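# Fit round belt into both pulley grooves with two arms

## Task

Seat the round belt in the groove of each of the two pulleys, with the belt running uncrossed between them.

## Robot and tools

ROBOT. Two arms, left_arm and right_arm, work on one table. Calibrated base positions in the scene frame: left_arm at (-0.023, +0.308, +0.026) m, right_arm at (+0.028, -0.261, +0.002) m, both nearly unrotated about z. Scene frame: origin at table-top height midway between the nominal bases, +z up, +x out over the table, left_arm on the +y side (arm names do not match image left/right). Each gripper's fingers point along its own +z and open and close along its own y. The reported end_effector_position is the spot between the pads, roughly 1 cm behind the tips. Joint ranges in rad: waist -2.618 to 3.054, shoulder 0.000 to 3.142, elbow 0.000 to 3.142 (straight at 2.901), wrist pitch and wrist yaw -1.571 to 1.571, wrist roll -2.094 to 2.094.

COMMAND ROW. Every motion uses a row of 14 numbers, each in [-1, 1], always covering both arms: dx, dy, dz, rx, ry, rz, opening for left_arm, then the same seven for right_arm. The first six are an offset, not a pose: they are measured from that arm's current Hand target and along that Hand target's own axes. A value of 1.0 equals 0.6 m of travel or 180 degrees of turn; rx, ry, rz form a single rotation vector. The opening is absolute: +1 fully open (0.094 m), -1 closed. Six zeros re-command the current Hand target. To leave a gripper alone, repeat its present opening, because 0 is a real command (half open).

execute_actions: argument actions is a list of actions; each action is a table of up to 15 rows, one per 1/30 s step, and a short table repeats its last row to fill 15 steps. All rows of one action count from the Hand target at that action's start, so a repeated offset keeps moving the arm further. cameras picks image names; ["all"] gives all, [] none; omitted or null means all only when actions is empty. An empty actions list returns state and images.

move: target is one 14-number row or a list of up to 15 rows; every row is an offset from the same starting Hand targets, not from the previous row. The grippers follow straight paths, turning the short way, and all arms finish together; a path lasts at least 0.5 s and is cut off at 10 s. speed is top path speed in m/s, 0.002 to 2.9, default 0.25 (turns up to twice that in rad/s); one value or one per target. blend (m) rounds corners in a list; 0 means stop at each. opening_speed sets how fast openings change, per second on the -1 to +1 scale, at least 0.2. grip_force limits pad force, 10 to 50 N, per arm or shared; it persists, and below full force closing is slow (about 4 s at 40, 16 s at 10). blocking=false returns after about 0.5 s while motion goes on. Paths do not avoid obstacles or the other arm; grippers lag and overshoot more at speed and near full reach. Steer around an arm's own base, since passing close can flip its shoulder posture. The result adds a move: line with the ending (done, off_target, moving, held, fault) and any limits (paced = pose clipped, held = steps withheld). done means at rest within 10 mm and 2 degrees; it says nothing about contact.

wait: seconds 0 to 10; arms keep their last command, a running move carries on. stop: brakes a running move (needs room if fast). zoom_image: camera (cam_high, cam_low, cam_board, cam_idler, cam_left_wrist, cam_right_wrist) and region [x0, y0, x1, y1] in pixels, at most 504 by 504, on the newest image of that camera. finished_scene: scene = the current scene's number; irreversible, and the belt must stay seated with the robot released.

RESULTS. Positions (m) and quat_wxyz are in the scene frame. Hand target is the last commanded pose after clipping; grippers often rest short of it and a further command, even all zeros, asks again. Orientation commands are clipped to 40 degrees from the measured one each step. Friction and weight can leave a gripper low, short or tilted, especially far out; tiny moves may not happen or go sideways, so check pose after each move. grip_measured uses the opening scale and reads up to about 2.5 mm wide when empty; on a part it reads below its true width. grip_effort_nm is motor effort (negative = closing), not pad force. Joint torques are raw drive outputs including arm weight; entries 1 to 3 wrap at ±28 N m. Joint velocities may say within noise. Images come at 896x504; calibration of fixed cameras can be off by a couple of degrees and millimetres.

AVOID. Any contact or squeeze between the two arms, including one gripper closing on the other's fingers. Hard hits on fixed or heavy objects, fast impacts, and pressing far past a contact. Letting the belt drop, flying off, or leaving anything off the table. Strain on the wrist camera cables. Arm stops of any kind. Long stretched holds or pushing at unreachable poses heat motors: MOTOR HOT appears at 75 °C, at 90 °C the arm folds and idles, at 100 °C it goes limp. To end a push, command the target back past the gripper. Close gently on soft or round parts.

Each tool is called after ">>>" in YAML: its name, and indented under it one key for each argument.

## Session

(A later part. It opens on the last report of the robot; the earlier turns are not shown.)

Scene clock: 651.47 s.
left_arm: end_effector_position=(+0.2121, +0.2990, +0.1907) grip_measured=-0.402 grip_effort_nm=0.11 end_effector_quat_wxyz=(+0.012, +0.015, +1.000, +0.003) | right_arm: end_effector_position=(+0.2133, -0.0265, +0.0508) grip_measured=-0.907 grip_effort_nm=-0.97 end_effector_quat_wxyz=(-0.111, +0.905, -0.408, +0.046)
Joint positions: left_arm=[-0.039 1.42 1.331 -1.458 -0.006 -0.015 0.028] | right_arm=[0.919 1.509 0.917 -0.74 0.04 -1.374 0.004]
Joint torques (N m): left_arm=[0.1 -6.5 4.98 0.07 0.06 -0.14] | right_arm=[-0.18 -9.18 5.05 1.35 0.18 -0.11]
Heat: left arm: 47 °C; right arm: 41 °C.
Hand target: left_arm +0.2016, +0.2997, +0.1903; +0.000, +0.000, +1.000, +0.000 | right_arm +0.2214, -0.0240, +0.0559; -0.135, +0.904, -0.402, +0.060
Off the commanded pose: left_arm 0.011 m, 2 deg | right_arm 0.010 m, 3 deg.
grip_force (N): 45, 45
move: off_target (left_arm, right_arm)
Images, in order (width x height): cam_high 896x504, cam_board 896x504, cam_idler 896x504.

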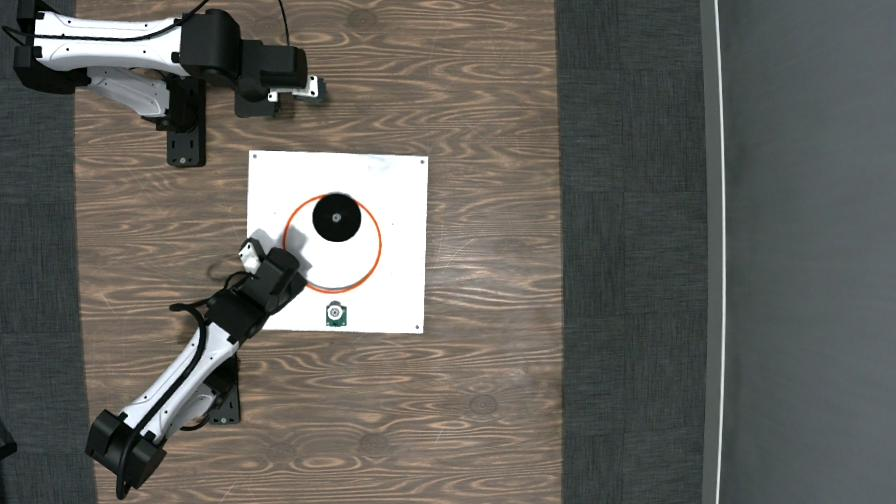

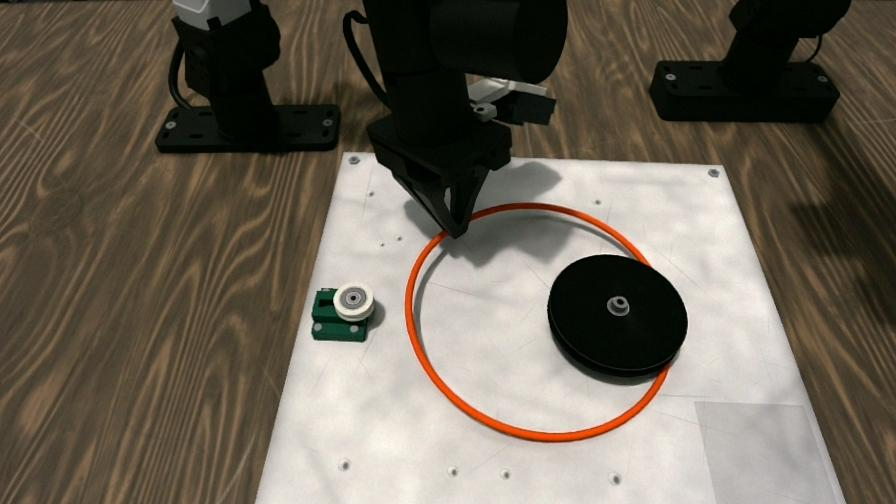

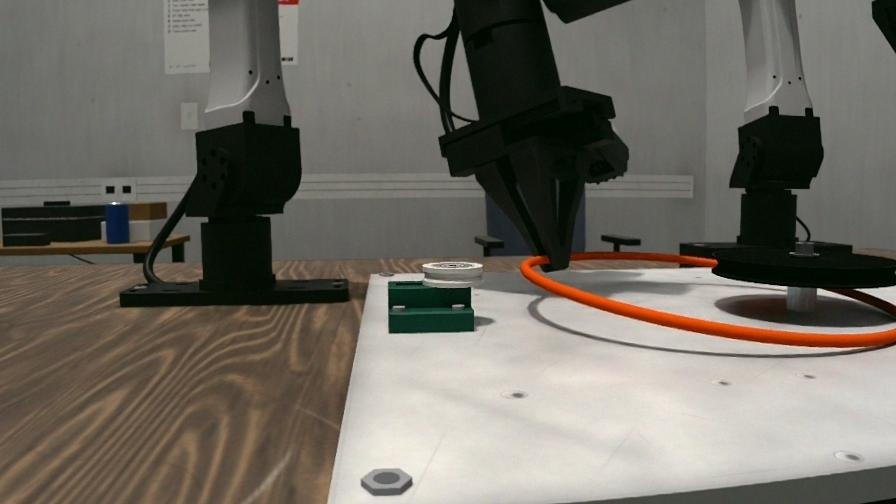

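>>> move:
  target:
    - [0, 0, 0, 0, 0, 0, -0.4, -0.0248, -0.0213, 0.0065, 0, 0, 0, -1]
    - [0, 0, 0, 0, 0, 0, -0.4, -0.0248, -0.0213, 0.0065, 0.022, 0, 0, -1]
  speed: 0.05
  cameras: ["cam_high", "cam_board", "cam_idler"]

>>> zoom_image:
  camera: "cam_idler"
  region: [640, 200, 896, 360]

>>> zoom_image:
  camera: "cam_high"
  region: [270, 160, 420, 300]

>>> zoom_image:
  camera: "cam_board"
  region: [500, 180, 750, 430]

Scene clock: 671.93 s.
left_arm: end_effector_position=(+0.2121, +0.2990, +0.1907) grip_measured=-0.402 grip_effort_nm=0.11 end_effector_quat_wxyz=(+0.012, +0.015, +1.000, +0.003) | right_arm: end_effector_position=(+0.2166, -0.0096, +0.0497) grip_measured=-0.907 grip_effort_nm=-0.97 end_effector_quat_wxyz=(-0.141, +0.905, -0.397, +0.060)
Joint positions: left_arm=[-0.039 1.42 1.331 -1.458 -0.006 -0.015 0.028] | right_arm=[0.956 1.519 0.903 -0.654 0.063 -1.362 0.004]
Joint torques (N m): left_arm=[0.05 -6.71 4.83 0.14 0.07 -0.15] | right_arm=[1.18 -9.39 5.08 1.54 0.25 0.22]
Heat: left arm: 46 °C; right arm: 40 °C.
Hand target: left_arm +0.2016, +0.2997, +0.1903; +0.000, +0.000, +1.000, +0.000 | right_arm +0.2215, -0.0040, +0.0560; -0.167, +0.898, -0.400, +0.074
Off the commanded pose: left_arm 0.011 m, 2 deg | right_arm 0.010 m, 3 deg.
grip_force (N): 45, 45
move: off_target (left_arm, right_arm)
Images, in order (width x height): cam_high 896x504, cam_board 896x504, cam_idler 896x504.

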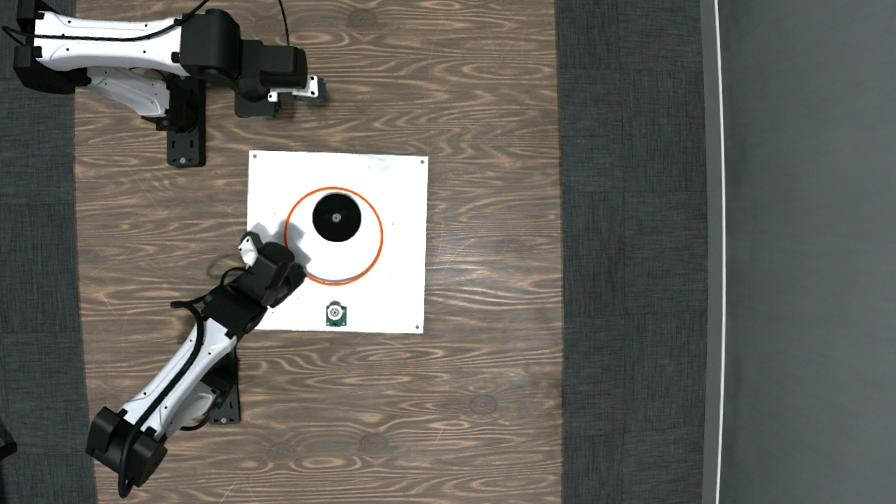

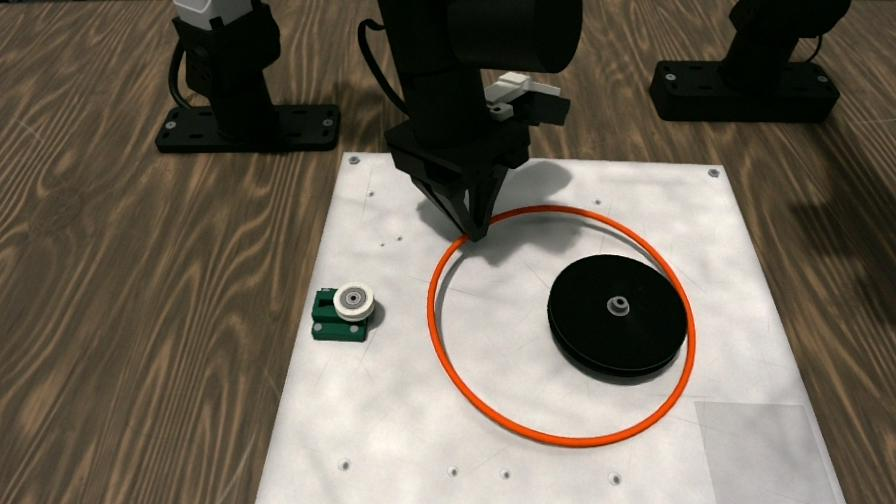

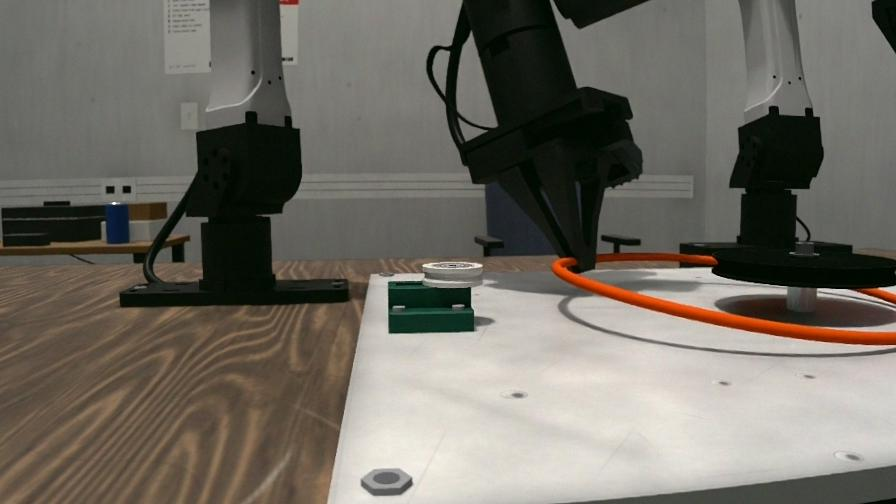

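Scaled by 1.969 from the camera's 896x504 image, which has a finer 1280x720 frame.

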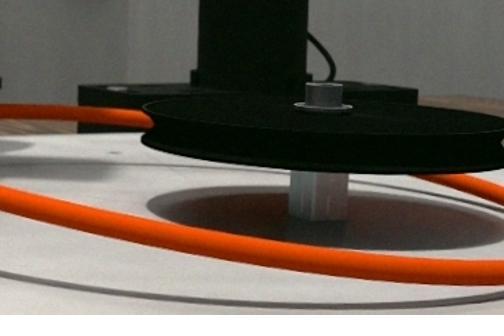

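Scaled by 3.360 from the camera's 896x504 image, which has a finer 1280x720 frame.

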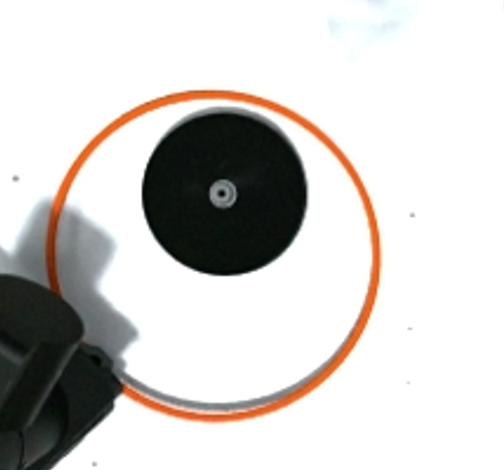

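Scaled by 2.016 from the camera's 896x504 image, which has a finer 1280x720 frame.

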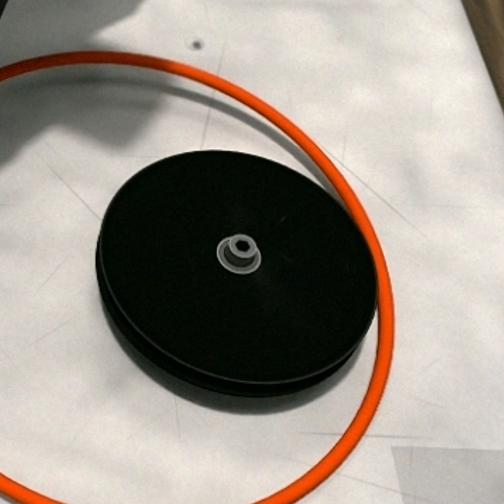

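>>> move:
  target: [0, 0, 0, 0, 0, 0, -0.4, 0, 0, 0, 0.0155, -0.0085, 0.0031, -1]
  speed: 0.05
  cameras: ["cam_high", "cam_board", "cam_idler"]

>>> zoom_image:
  camera: "cam_idler"
  region: [540, 200, 896, 360]

>>> zoom_image:
  camera: "cam_high"
  region: [270, 160, 420, 300]

>>> zoom_image:
  camera: "cam_board"
  region: [500, 180, 750, 430]

Scene clock: 702.23 s.
left_arm: end_effector_position=(+0.2121, +0.2990, +0.1907) grip_measured=-0.402 grip_effort_nm=0.11 end_effector_quat_wxyz=(+0.012, +0.015, +1.000, +0.003) | right_arm: end_effector_position=(+0.2164, -0.0098, +0.0496) grip_measured=-0.907 grip_effort_nm=-0.97 end_effector_quat_wxyz=(-0.166, +0.901, -0.395, +0.066)
Joint positions: left_arm=[-0.039 1.42 1.331 -1.458 -0.006 -0.015 0.028] | right_arm=[0.956 1.476 0.845 -0.587 0.063 -1.365 0.004]
Joint torques (N m): left_arm=[0.08 -6.38 5.04 0.1 0.11 -0.15] | right_arm=[0.36 -8.87 5.12 1.68 0.06 0.18]
Heat: left arm: 46 °C; right arm: 42 °C.
Hand target: left_arm +0.2016, +0.2997, +0.1903; +0.000, +0.000, +1.000, +0.000 | right_arm +0.2214, -0.0040, +0.0559; -0.194, +0.893, -0.400, +0.071
Off the commanded pose: left_arm 0.011 m, 2 deg | right_arm 0.010 m, 3 deg.
grip_force (N): 45, 45
move: off_target (left_arm, right_arm)
Images, in order (width x height): cam_high 896x504, cam_board 896x504, cam_idler 896x504.

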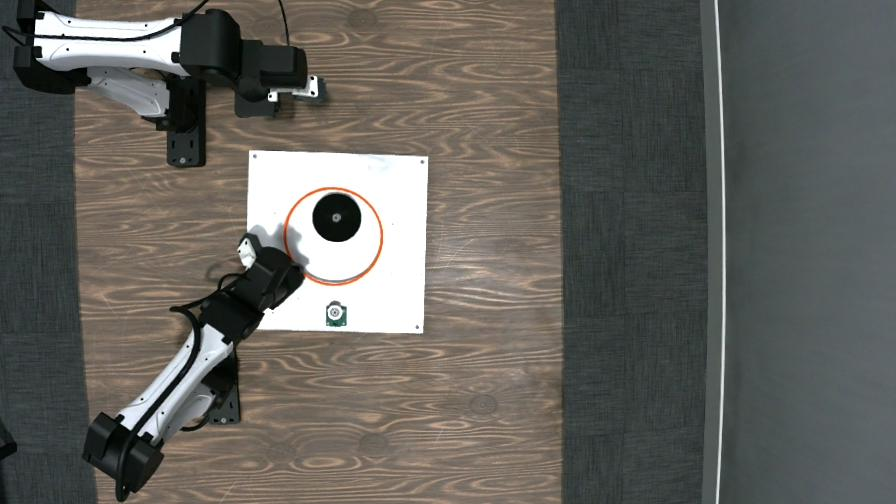

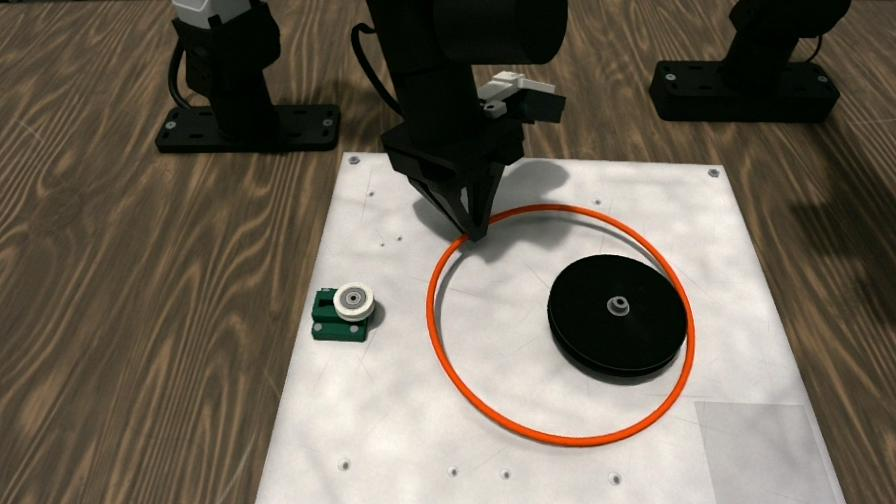

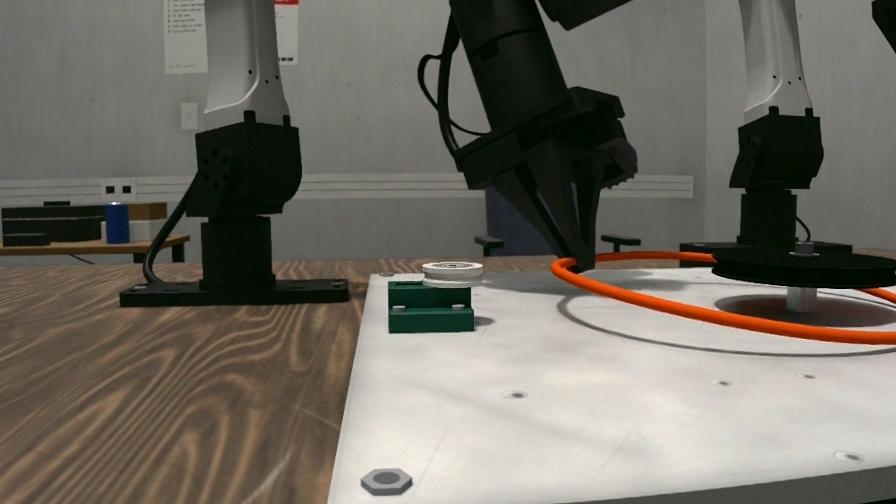

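Scaled by 1.416 from the camera's 896x504 image, which has a finer 1280x720 frame.

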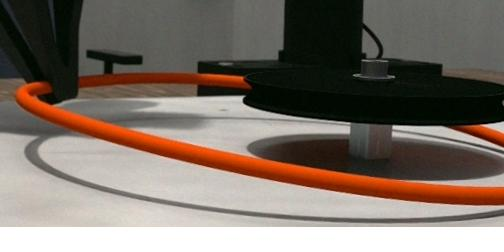

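Scaled by 3.360 from the camera's 896x504 image, which has a finer 1280x720 frame.

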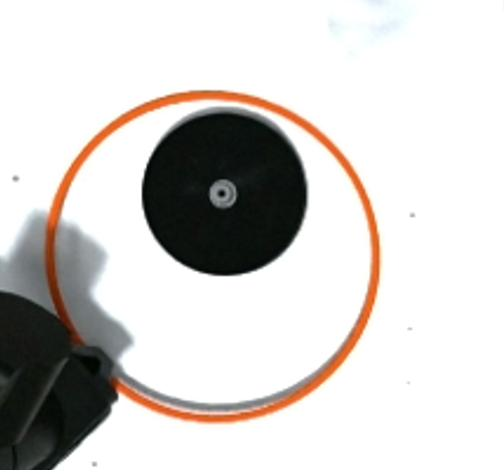

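Scaled by 2.016 from the camera's 896x504 image, which has a finer 1280x720 frame.

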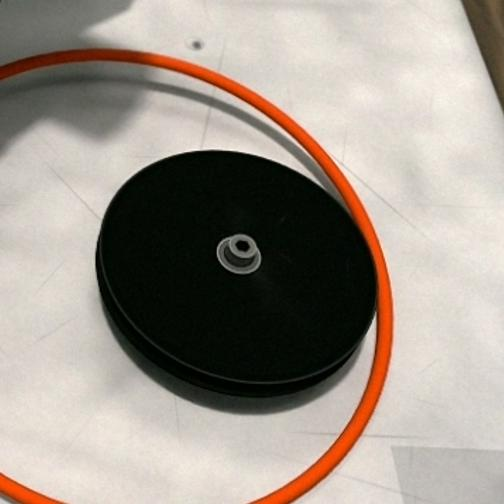

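>>> move:
  target: [-0.047, -0.2817, 0.1, 0, 0, -0.25, -0.4, 0, 0, 0, 0, 0, 0, -1]
  speed: 0.12
  cameras: ["cam_high", "cam_board", "cam_idler", "cam_left_wrist"]

Scene clock: 746.63 s.
left_arm: end_effector_position=(+0.2173, +0.1401, +0.1285) grip_measured=-0.402 grip_effort_nm=0.11 end_effector_quat_wxyz=(-0.013, -0.372, +0.928, +0.017) | right_arm: end_effector_position=(+0.2164, -0.0098, +0.0496) grip_measured=-0.907 grip_effort_nm=-0.97 end_effector_quat_wxyz=(-0.166, +0.901, -0.395, +0.066)
Joint positions: left_arm=[-0.603 1.697 1.356 -1.273 0.003 -1.372 0.028] | right_arm=[0.956 1.476 0.845 -0.587 0.063 -1.365 0.004]
Joint torques (N m): left_arm=[-0.58 -6.32 8.42 0.48 0.02 -0.2] | right_arm=[0.36 -8.87 5.11 1.67 0.06 0.18]
Heat: left arm: 44 °C; right arm: 39 °C.
Hand target: left_arm +0.2296, +0.1307, +0.1301; +0.000, -0.382, +0.924, +0.000 | right_arm +0.2214, -0.0040, +0.0559; -0.194, +0.893, -0.400, +0.071
Off the commanded pose: left_arm 0.016 m, 3 deg | right_arm 0.010 m, 3 deg.
grip_force (N): 45, 45
move: off_target (left_arm, right_arm)
camera_calibration:
cam_left_wrist: T_world_to_cam=[[0.730135, -0.68323, 0.00997238, -0.0729824], [-0.584192, -0.616595, 0.52776, 0.186341], [-0.354433, -0.391162, -0.849335, 0.338281], [0, 0, 0, 1]] pos_world=[0.282044, 0.197356, 0.189698]
Images, in order (width x height): cam_high 896x504, cam_board 896x504, cam_idler 896x504, cam_left_wrist 896x504.

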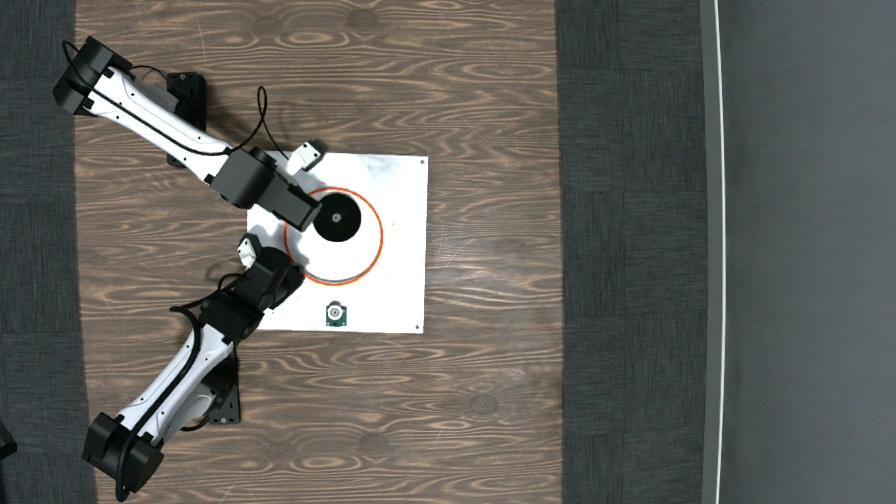

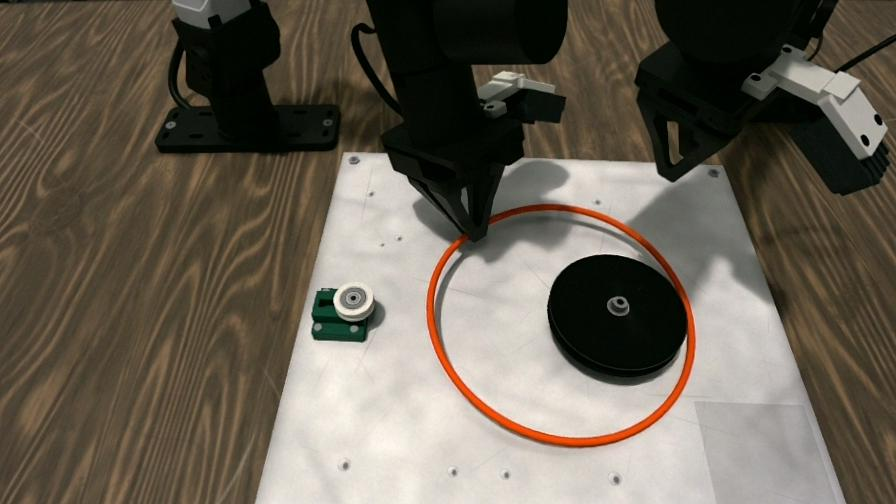

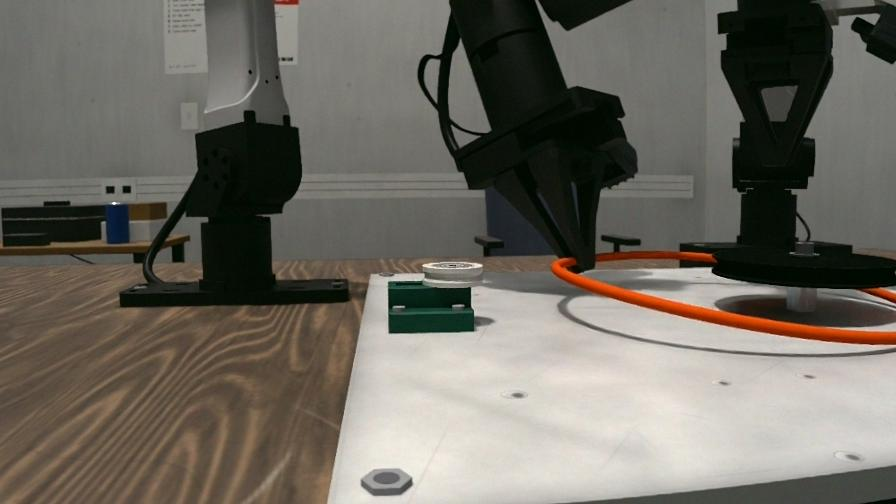

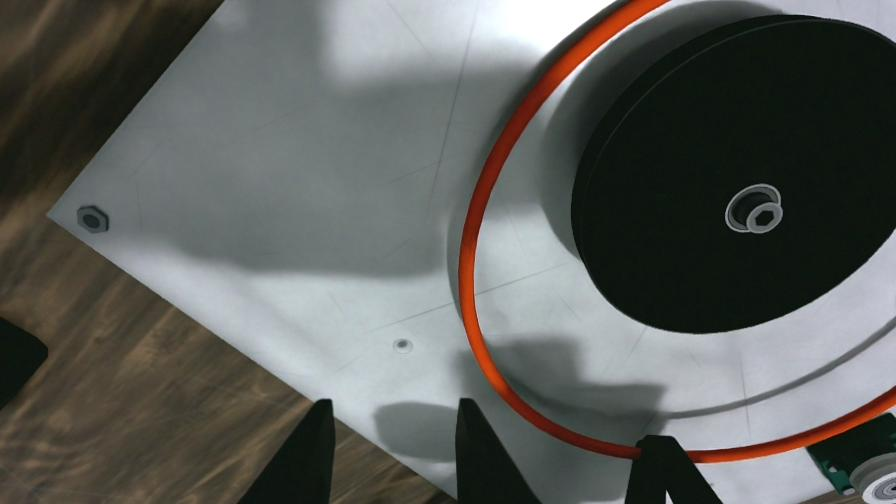

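>>> move:
  target: [0.0122, -0.0202, 0.075, 0, 0, 0, -0.4, 0, 0, 0, 0, 0, 0, -1]
  speed: 0.08
  cameras: ["cam_idler", "cam_left_wrist"]

Scene clock: 762.03 s.
left_arm: end_effector_position=(+0.2308, +0.1199, +0.0931) grip_measured=-0.402 grip_effort_nm=0.11 end_effector_quat_wxyz=(-0.002, -0.373, +0.928, +0.001) | right_arm: end_effector_position=(+0.2164, -0.0098, +0.0496) grip_measured=-0.907 grip_effort_nm=-0.97 end_effector_quat_wxyz=(-0.166, +0.901, -0.395, +0.066)
Joint positions: left_arm=[-0.631 1.769 1.299 -1.105 0.003 -1.402 0.028] | right_arm=[0.956 1.476 0.845 -0.587 0.063 -1.365 0.004]
Joint torques (N m): left_arm=[-0.84 -7.05 4.94 0.61 0.02 -0.2] | right_arm=[0.36 -8.85 5.12 1.67 0.06 0.18]
Heat: left arm: 44 °C; right arm: 39 °C.
Hand target: left_arm +0.2331, +0.1171, +0.0852; +0.000, -0.383, +0.924, +0.000 | right_arm +0.2214, -0.0040, +0.0559; -0.194, +0.893, -0.400, +0.071
Off the commanded pose: left_arm 0.009 m, 1 deg | right_arm 0.010 m, 3 deg.
grip_force (N): 45, 45
move: off_target (right_arm)
camera_calibration:
cam_left_wrist: T_world_to_cam=[[0.730942, -0.680799, 0.0472815, -0.100285], [-0.598989, -0.60682, 0.522477, 0.203104], [-0.32701, -0.410221, -0.851342, 0.301221], [0, 0, 0, 1]] pos_world=[0.293462, 0.178541, 0.155066]
Images, in order (width x height): cam_idler 896x504, cam_left_wrist 896x504.

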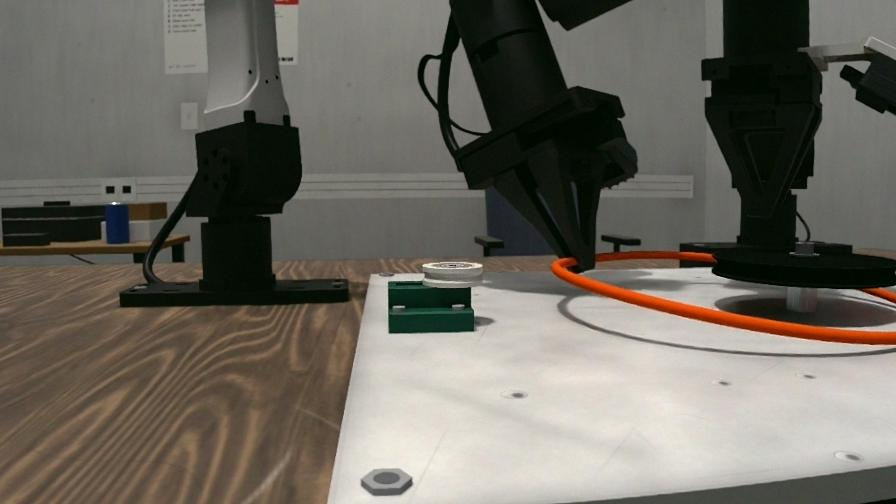

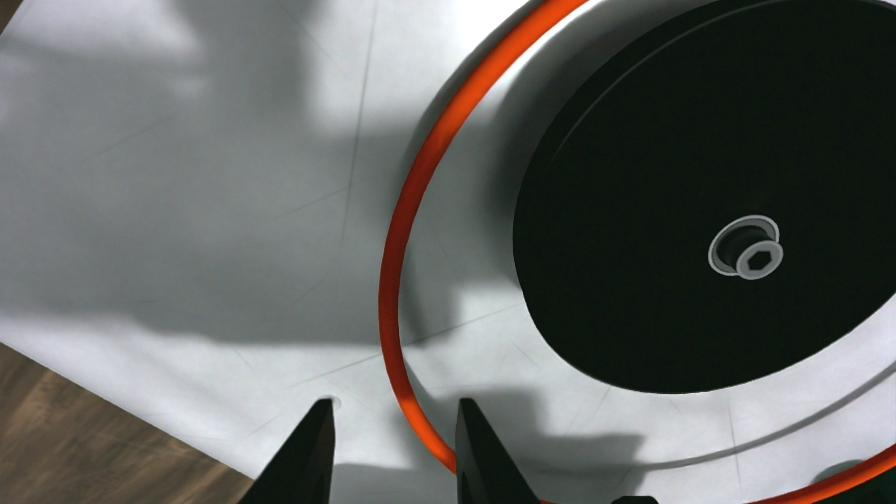

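>>> move:
  target: [0, 0.0042, 0.065, 0, 0, 0, -0.4, 0, 0, 0, 0, 0, 0, -1]
  speed: 0.08
  cameras: ["cam_idler", "cam_left_wrist", "cam_board"]

>>> zoom_image:
  camera: "cam_board"
  region: [500, 180, 750, 430]

Scene clock: 777.00 s.
left_arm: end_effector_position=(+0.2295, +0.1208, +0.0540) grip_measured=-0.402 grip_effort_nm=0.10 end_effector_quat_wxyz=(-0.002, -0.373, +0.928, +0.001) | right_arm: end_effector_position=(+0.2164, -0.0098, +0.0496) grip_measured=-0.907 grip_effort_nm=-0.97 end_effector_quat_wxyz=(-0.166, +0.901, -0.395, +0.066)
Joint positions: left_arm=[-0.631 1.808 1.185 -0.952 0.003 -1.402 0.028] | right_arm=[0.956 1.476 0.845 -0.587 0.063 -1.365 0.004]
Joint torques (N m): left_arm=[-0.47 -7.09 4.82 0.54 0.04 -0.2] | right_arm=[0.36 -8.87 5.11 1.67 0.06 0.18]
Heat: left arm: 44 °C; right arm: 39 °C.
Hand target: left_arm +0.2313, +0.1188, +0.0462; +0.000, -0.383, +0.924, +0.000 | right_arm +0.2214, -0.0040, +0.0559; -0.194, +0.893, -0.400, +0.071
Off the commanded pose: left_arm 0.008 m, 1 deg | right_arm 0.010 m, 3 deg.
grip_force (N): 45, 45
move: off_target (right_arm)
camera_calibration:
cam_left_wrist: T_world_to_cam=[[0.730988, -0.680742, 0.0474023, -0.0969839], [-0.59899, -0.606819, 0.522477, 0.22336], [-0.326908, -0.410318, -0.851335, 0.267896], [0, 0, 0, 1]] pos_world=[0.292262, 0.179441, 0.115966]
Images, in order (width x height): cam_board 896x504, cam_idler 896x504, cam_left_wrist 896x504.

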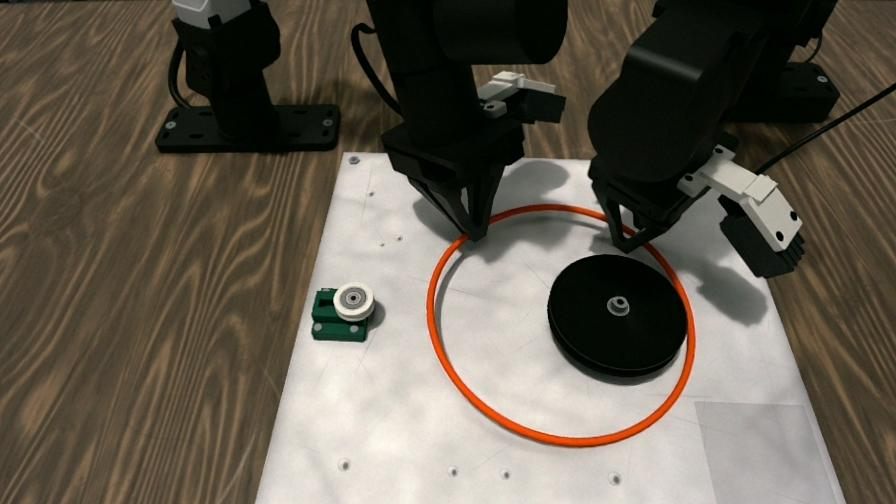

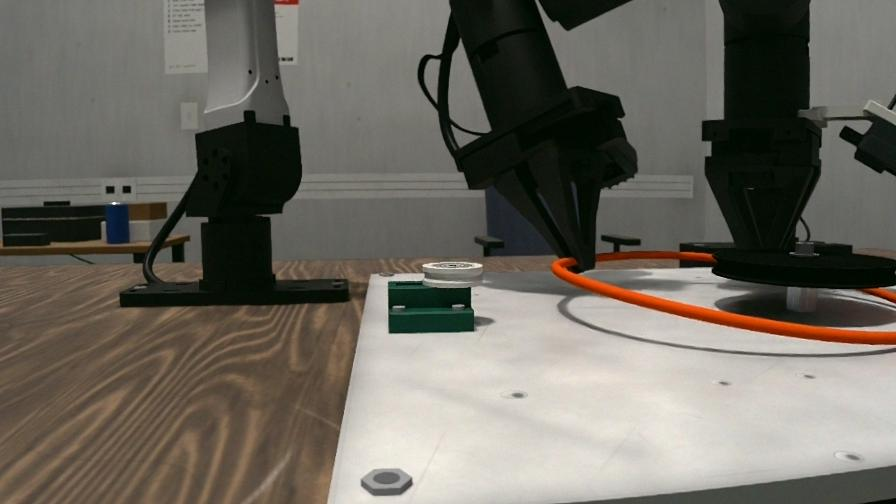

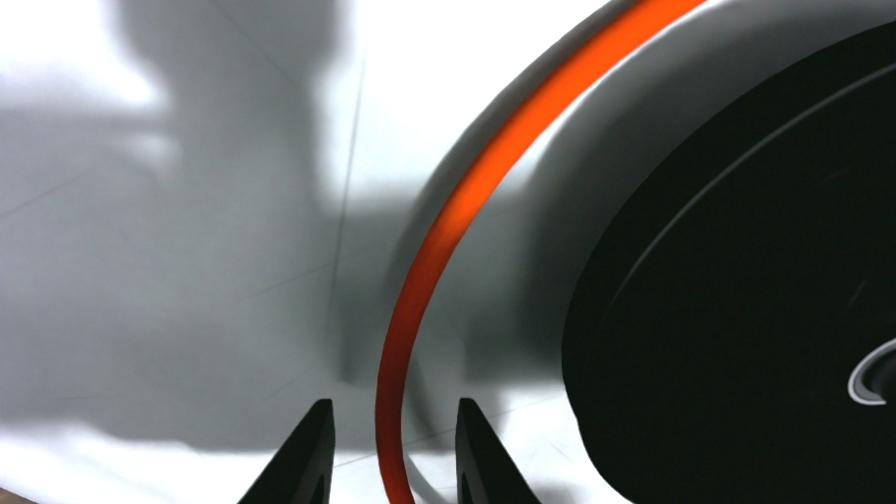

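Scaled by 2.016 from the camera's 896x504 image, which has a finer 1280x720 frame.

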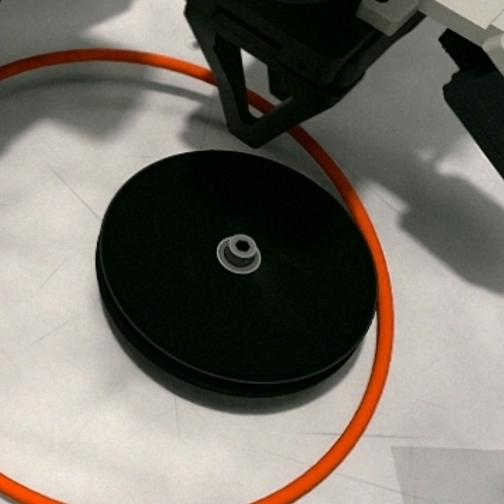

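>>> move:
  target: [0, 0, 0.003, 0, 0, 0, -1, 0, 0, 0, 0, 0, 0, -1]
  speed: 0.08
  cameras: ["cam_idler", "cam_left_wrist", "cam_board", "cam_high"]

>>> zoom_image:
  camera: "cam_board"
  region: [500, 180, 750, 430]

>>> zoom_image:
  camera: "cam_idler"
  region: [540, 200, 896, 360]

>>> zoom_image:
  camera: "cam_high"
  region: [270, 160, 420, 300]

Scene clock: 788.53 s.
left_arm: end_effector_position=(+0.2308, +0.1199, +0.0540) grip_measured=-0.909 grip_effort_nm=-0.94 end_effector_quat_wxyz=(-0.001, -0.373, +0.928, -0.001) | right_arm: end_effector_position=(+0.2166, -0.0095, +0.0498) grip_measured=-0.907 grip_effort_nm=-0.97 end_effector_quat_wxyz=(-0.167, +0.901, -0.395, +0.066)
Joint positions: left_arm=[-0.631 1.808 1.185 -0.946 0.003 -1.402 0.004] | right_arm=[0.956 1.476 0.845 -0.585 0.063 -1.365 0.004]
Joint torques (N m): left_arm=[-0.69 -6.78 4.41 0.61 0.01 -0.15] | right_arm=[0.36 -8.87 5.11 1.67 0.06 0.18]
Heat: left arm: 45 °C; right arm: 39 °C.
Hand target: left_arm +0.2313, +0.1188, +0.0444; +0.000, -0.383, +0.924, +0.000 | right_arm +0.2214, -0.0040, +0.0559; -0.194, +0.893, -0.400, +0.071
Off the commanded pose: left_arm 0.010 m, 1 deg | right_arm 0.010 m, 3 deg.
grip_force (N): 45, 45
move: off_target (right_arm)
camera_calibration:
cam_left_wrist: T_world_to_cam=[[0.73069, -0.68061, 0.0534978, -0.0987023], [-0.601611, -0.604868, 0.521726, 0.223993], [-0.322733, -0.413405, -0.851434, 0.267365], [0, 0, 0, 1]] pos_world=[0.293165, 0.178839, 0.116061]
Images, in order (width x height): cam_high 896x504, cam_board 896x504, cam_idler 896x504, cam_left_wrist 896x504.

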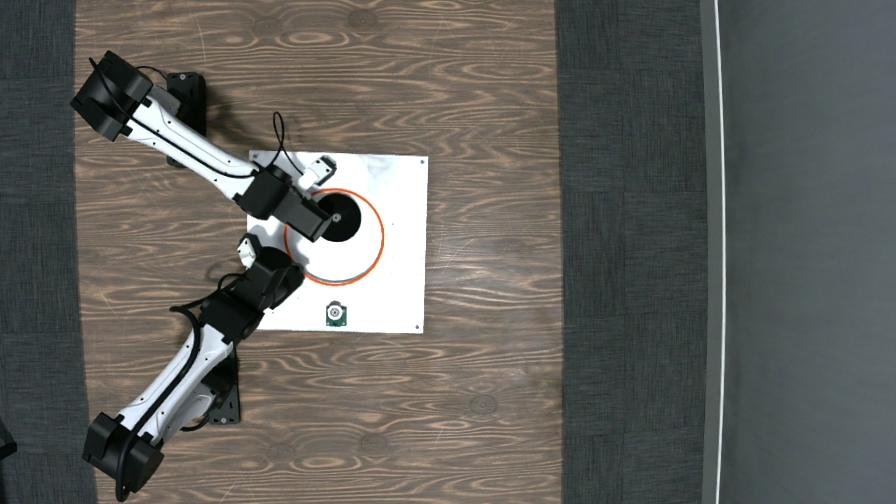

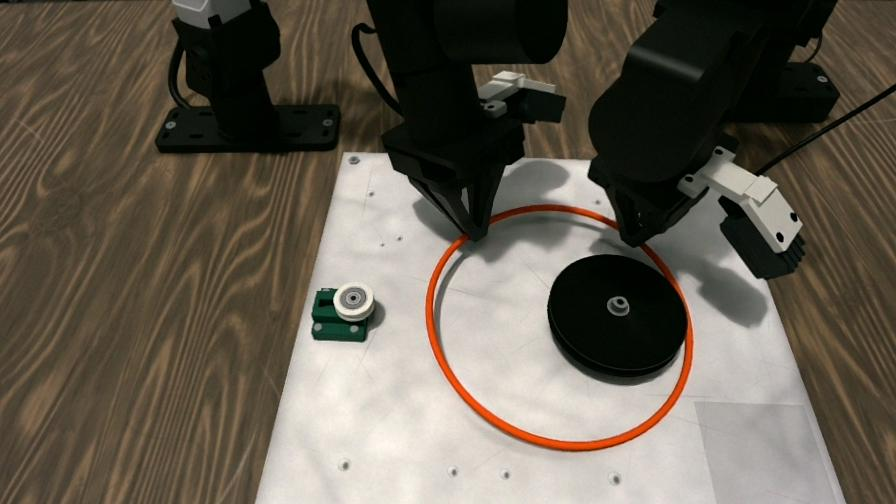

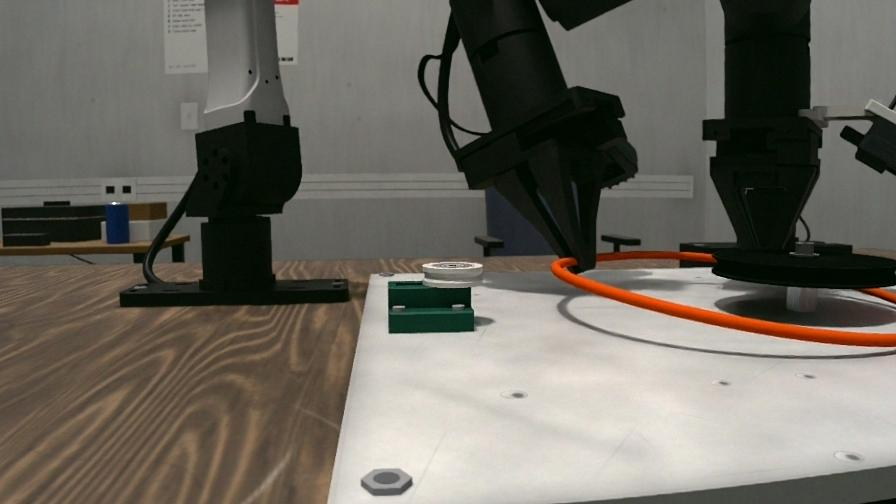

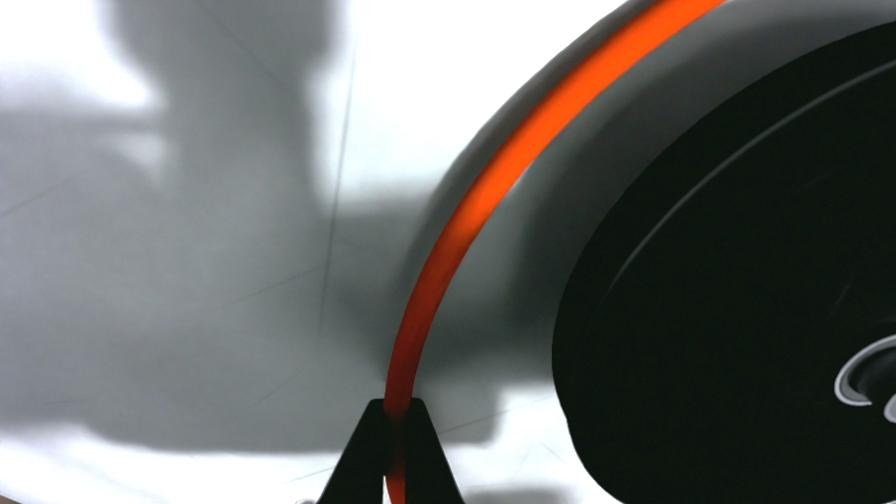

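Scaled by 2.016 from the camera's 896x504 image, which has a finer 1280x720 frame.

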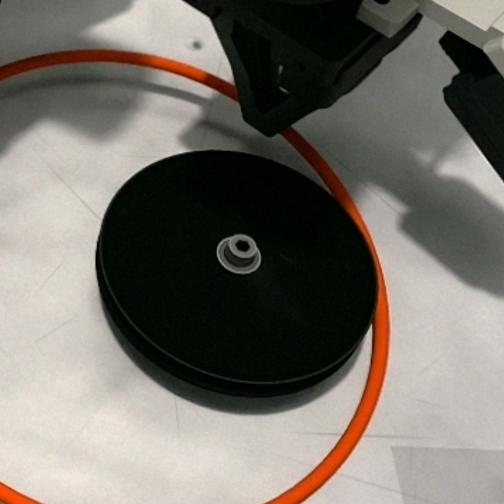

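Scaled by 1.416 from the camera's 896x504 image, which has a finer 1280x720 frame.

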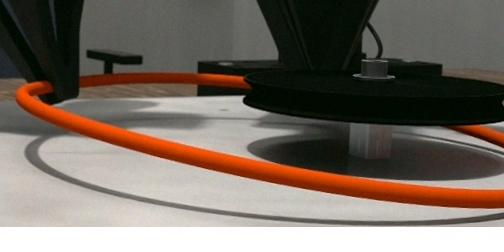

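Scaled by 3.360 from the camera's 896x504 image, which has a finer 1280x720 frame.

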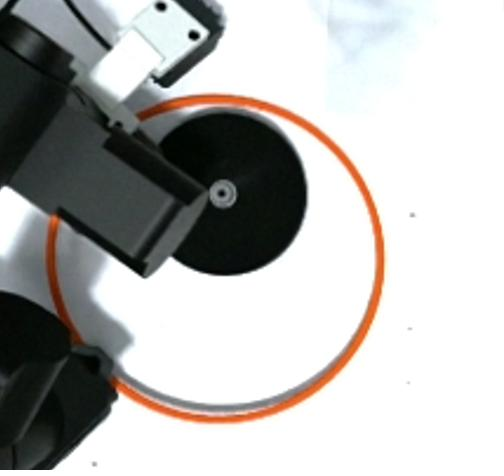

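>>> move:
  target: [0, 0, -0.02, 0.022, -0.033, 0, -1, 0, 0, 0, 0, 0, 0, -1]
  speed: 0.05
  cameras: ["cam_idler", "cam_left_wrist", "cam_board", "cam_high"]

>>> zoom_image:
  camera: "cam_board"
  region: [500, 180, 750, 430]

>>> zoom_image:
  camera: "cam_idler"
  region: [540, 200, 896, 360]

>>> zoom_image:
  camera: "cam_high"
  region: [270, 160, 420, 300]

Scene clock: 807.97 s.
left_arm: end_effector_position=(+0.2254, +0.1208, +0.0500) grip_measured=-0.909 grip_effort_nm=-0.94 end_effector_quat_wxyz=(+0.039, -0.373, +0.927, +0.005) | right_arm: end_effector_position=(+0.2168, -0.0092, +0.0499) grip_measured=-0.907 grip_effort_nm=-0.97 end_effector_quat_wxyz=(-0.167, +0.901, -0.395, +0.066)
Joint positions: left_arm=[-0.681 1.773 1.121 -0.891 -0.072 -1.451 0.004] | right_arm=[0.956 1.476 0.845 -0.584 0.063 -1.365 0.004]
Joint torques (N m): left_arm=[-0.59 -11.02 4.77 0.63 -0.21 -0.18] | right_arm=[0.36 -8.87 5.11 1.65 0.06 0.18]
Heat: left arm: 45 °C; right arm: 39 °C.
Hand target: left_arm +0.2313, +0.1189, +0.0564; +0.061, -0.382, +0.922, -0.012 | right_arm +0.2214, -0.0040, +0.0559; -0.194, +0.893, -0.400, +0.071
Off the commanded pose: left_arm 0.009 m, 3 deg | right_arm 0.009 m, 3 deg.
grip_force (N): 45, 45
move: off_target (left_arm, right_arm)
camera_calibration:
cam_left_wrist: T_world_to_cam=[[0.726444, -0.683088, 0.0753016, -0.093711], [-0.634827, -0.625048, 0.454213, 0.23662], [-0.2632, -0.377764, -0.887705, 0.246659], [0, 0, 0, 1]] pos_world=[0.283209, 0.177065, 0.118542]
Images, in order (width x height): cam_high 896x504, cam_board 896x504, cam_idler 896x504, cam_left_wrist 896x504.

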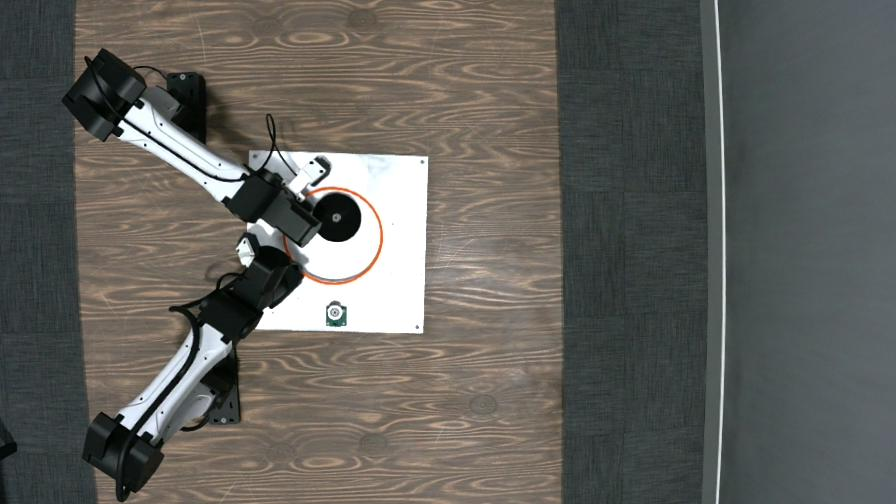

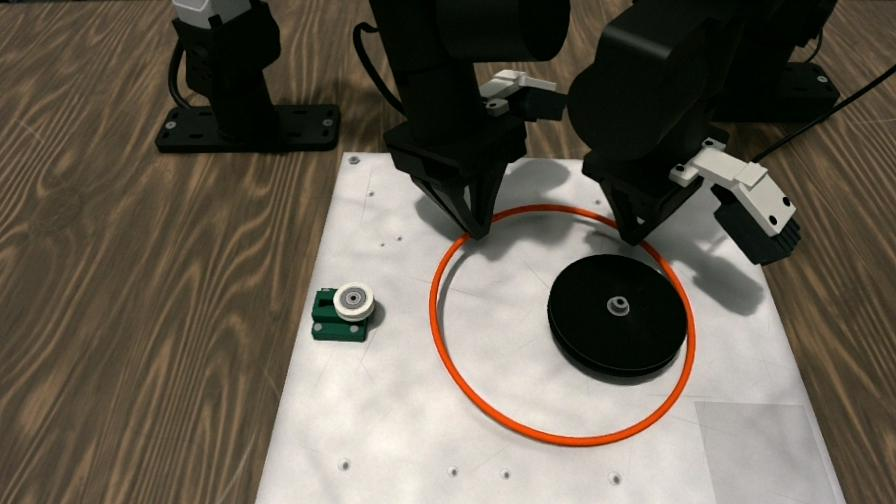

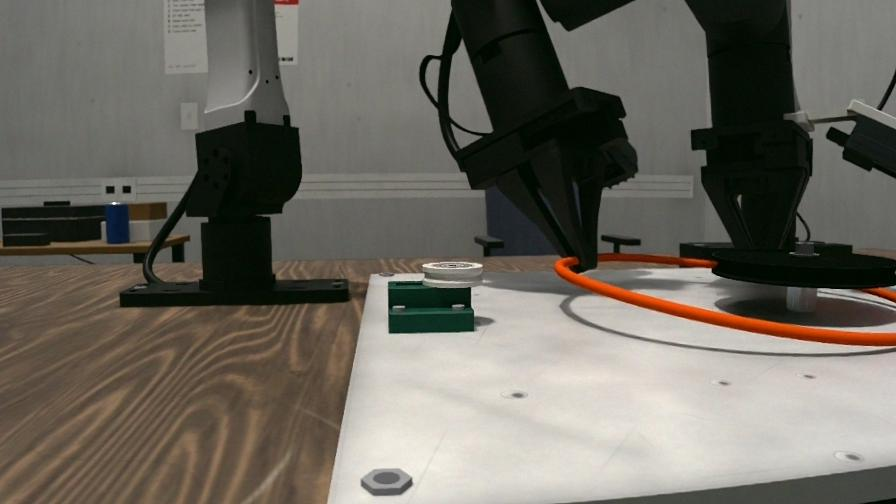

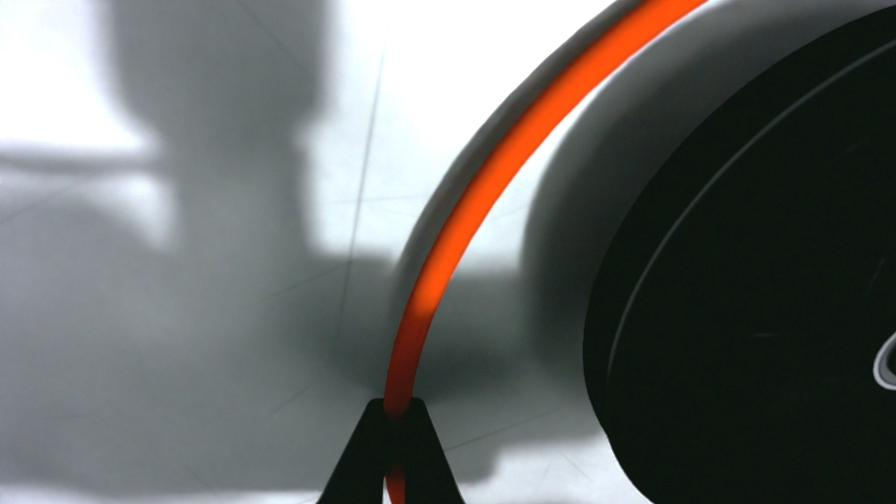

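Scaled by 2.016 from the camera's 896x504 image, which has a finer 1280x720 frame.

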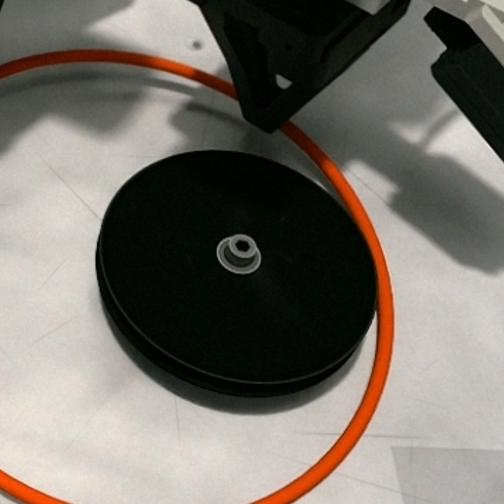

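Scaled by 1.416 from the camera's 896x504 image, which has a finer 1280x720 frame.

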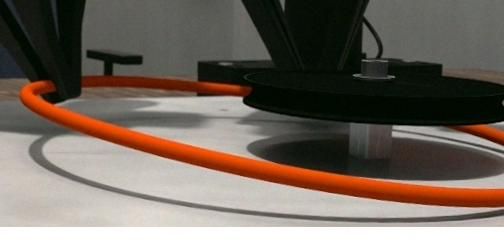

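Scaled by 3.360 from the camera's 896x504 image, which has a finer 1280x720 frame.

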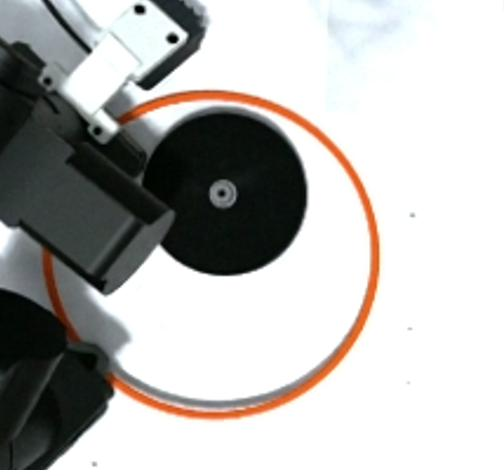

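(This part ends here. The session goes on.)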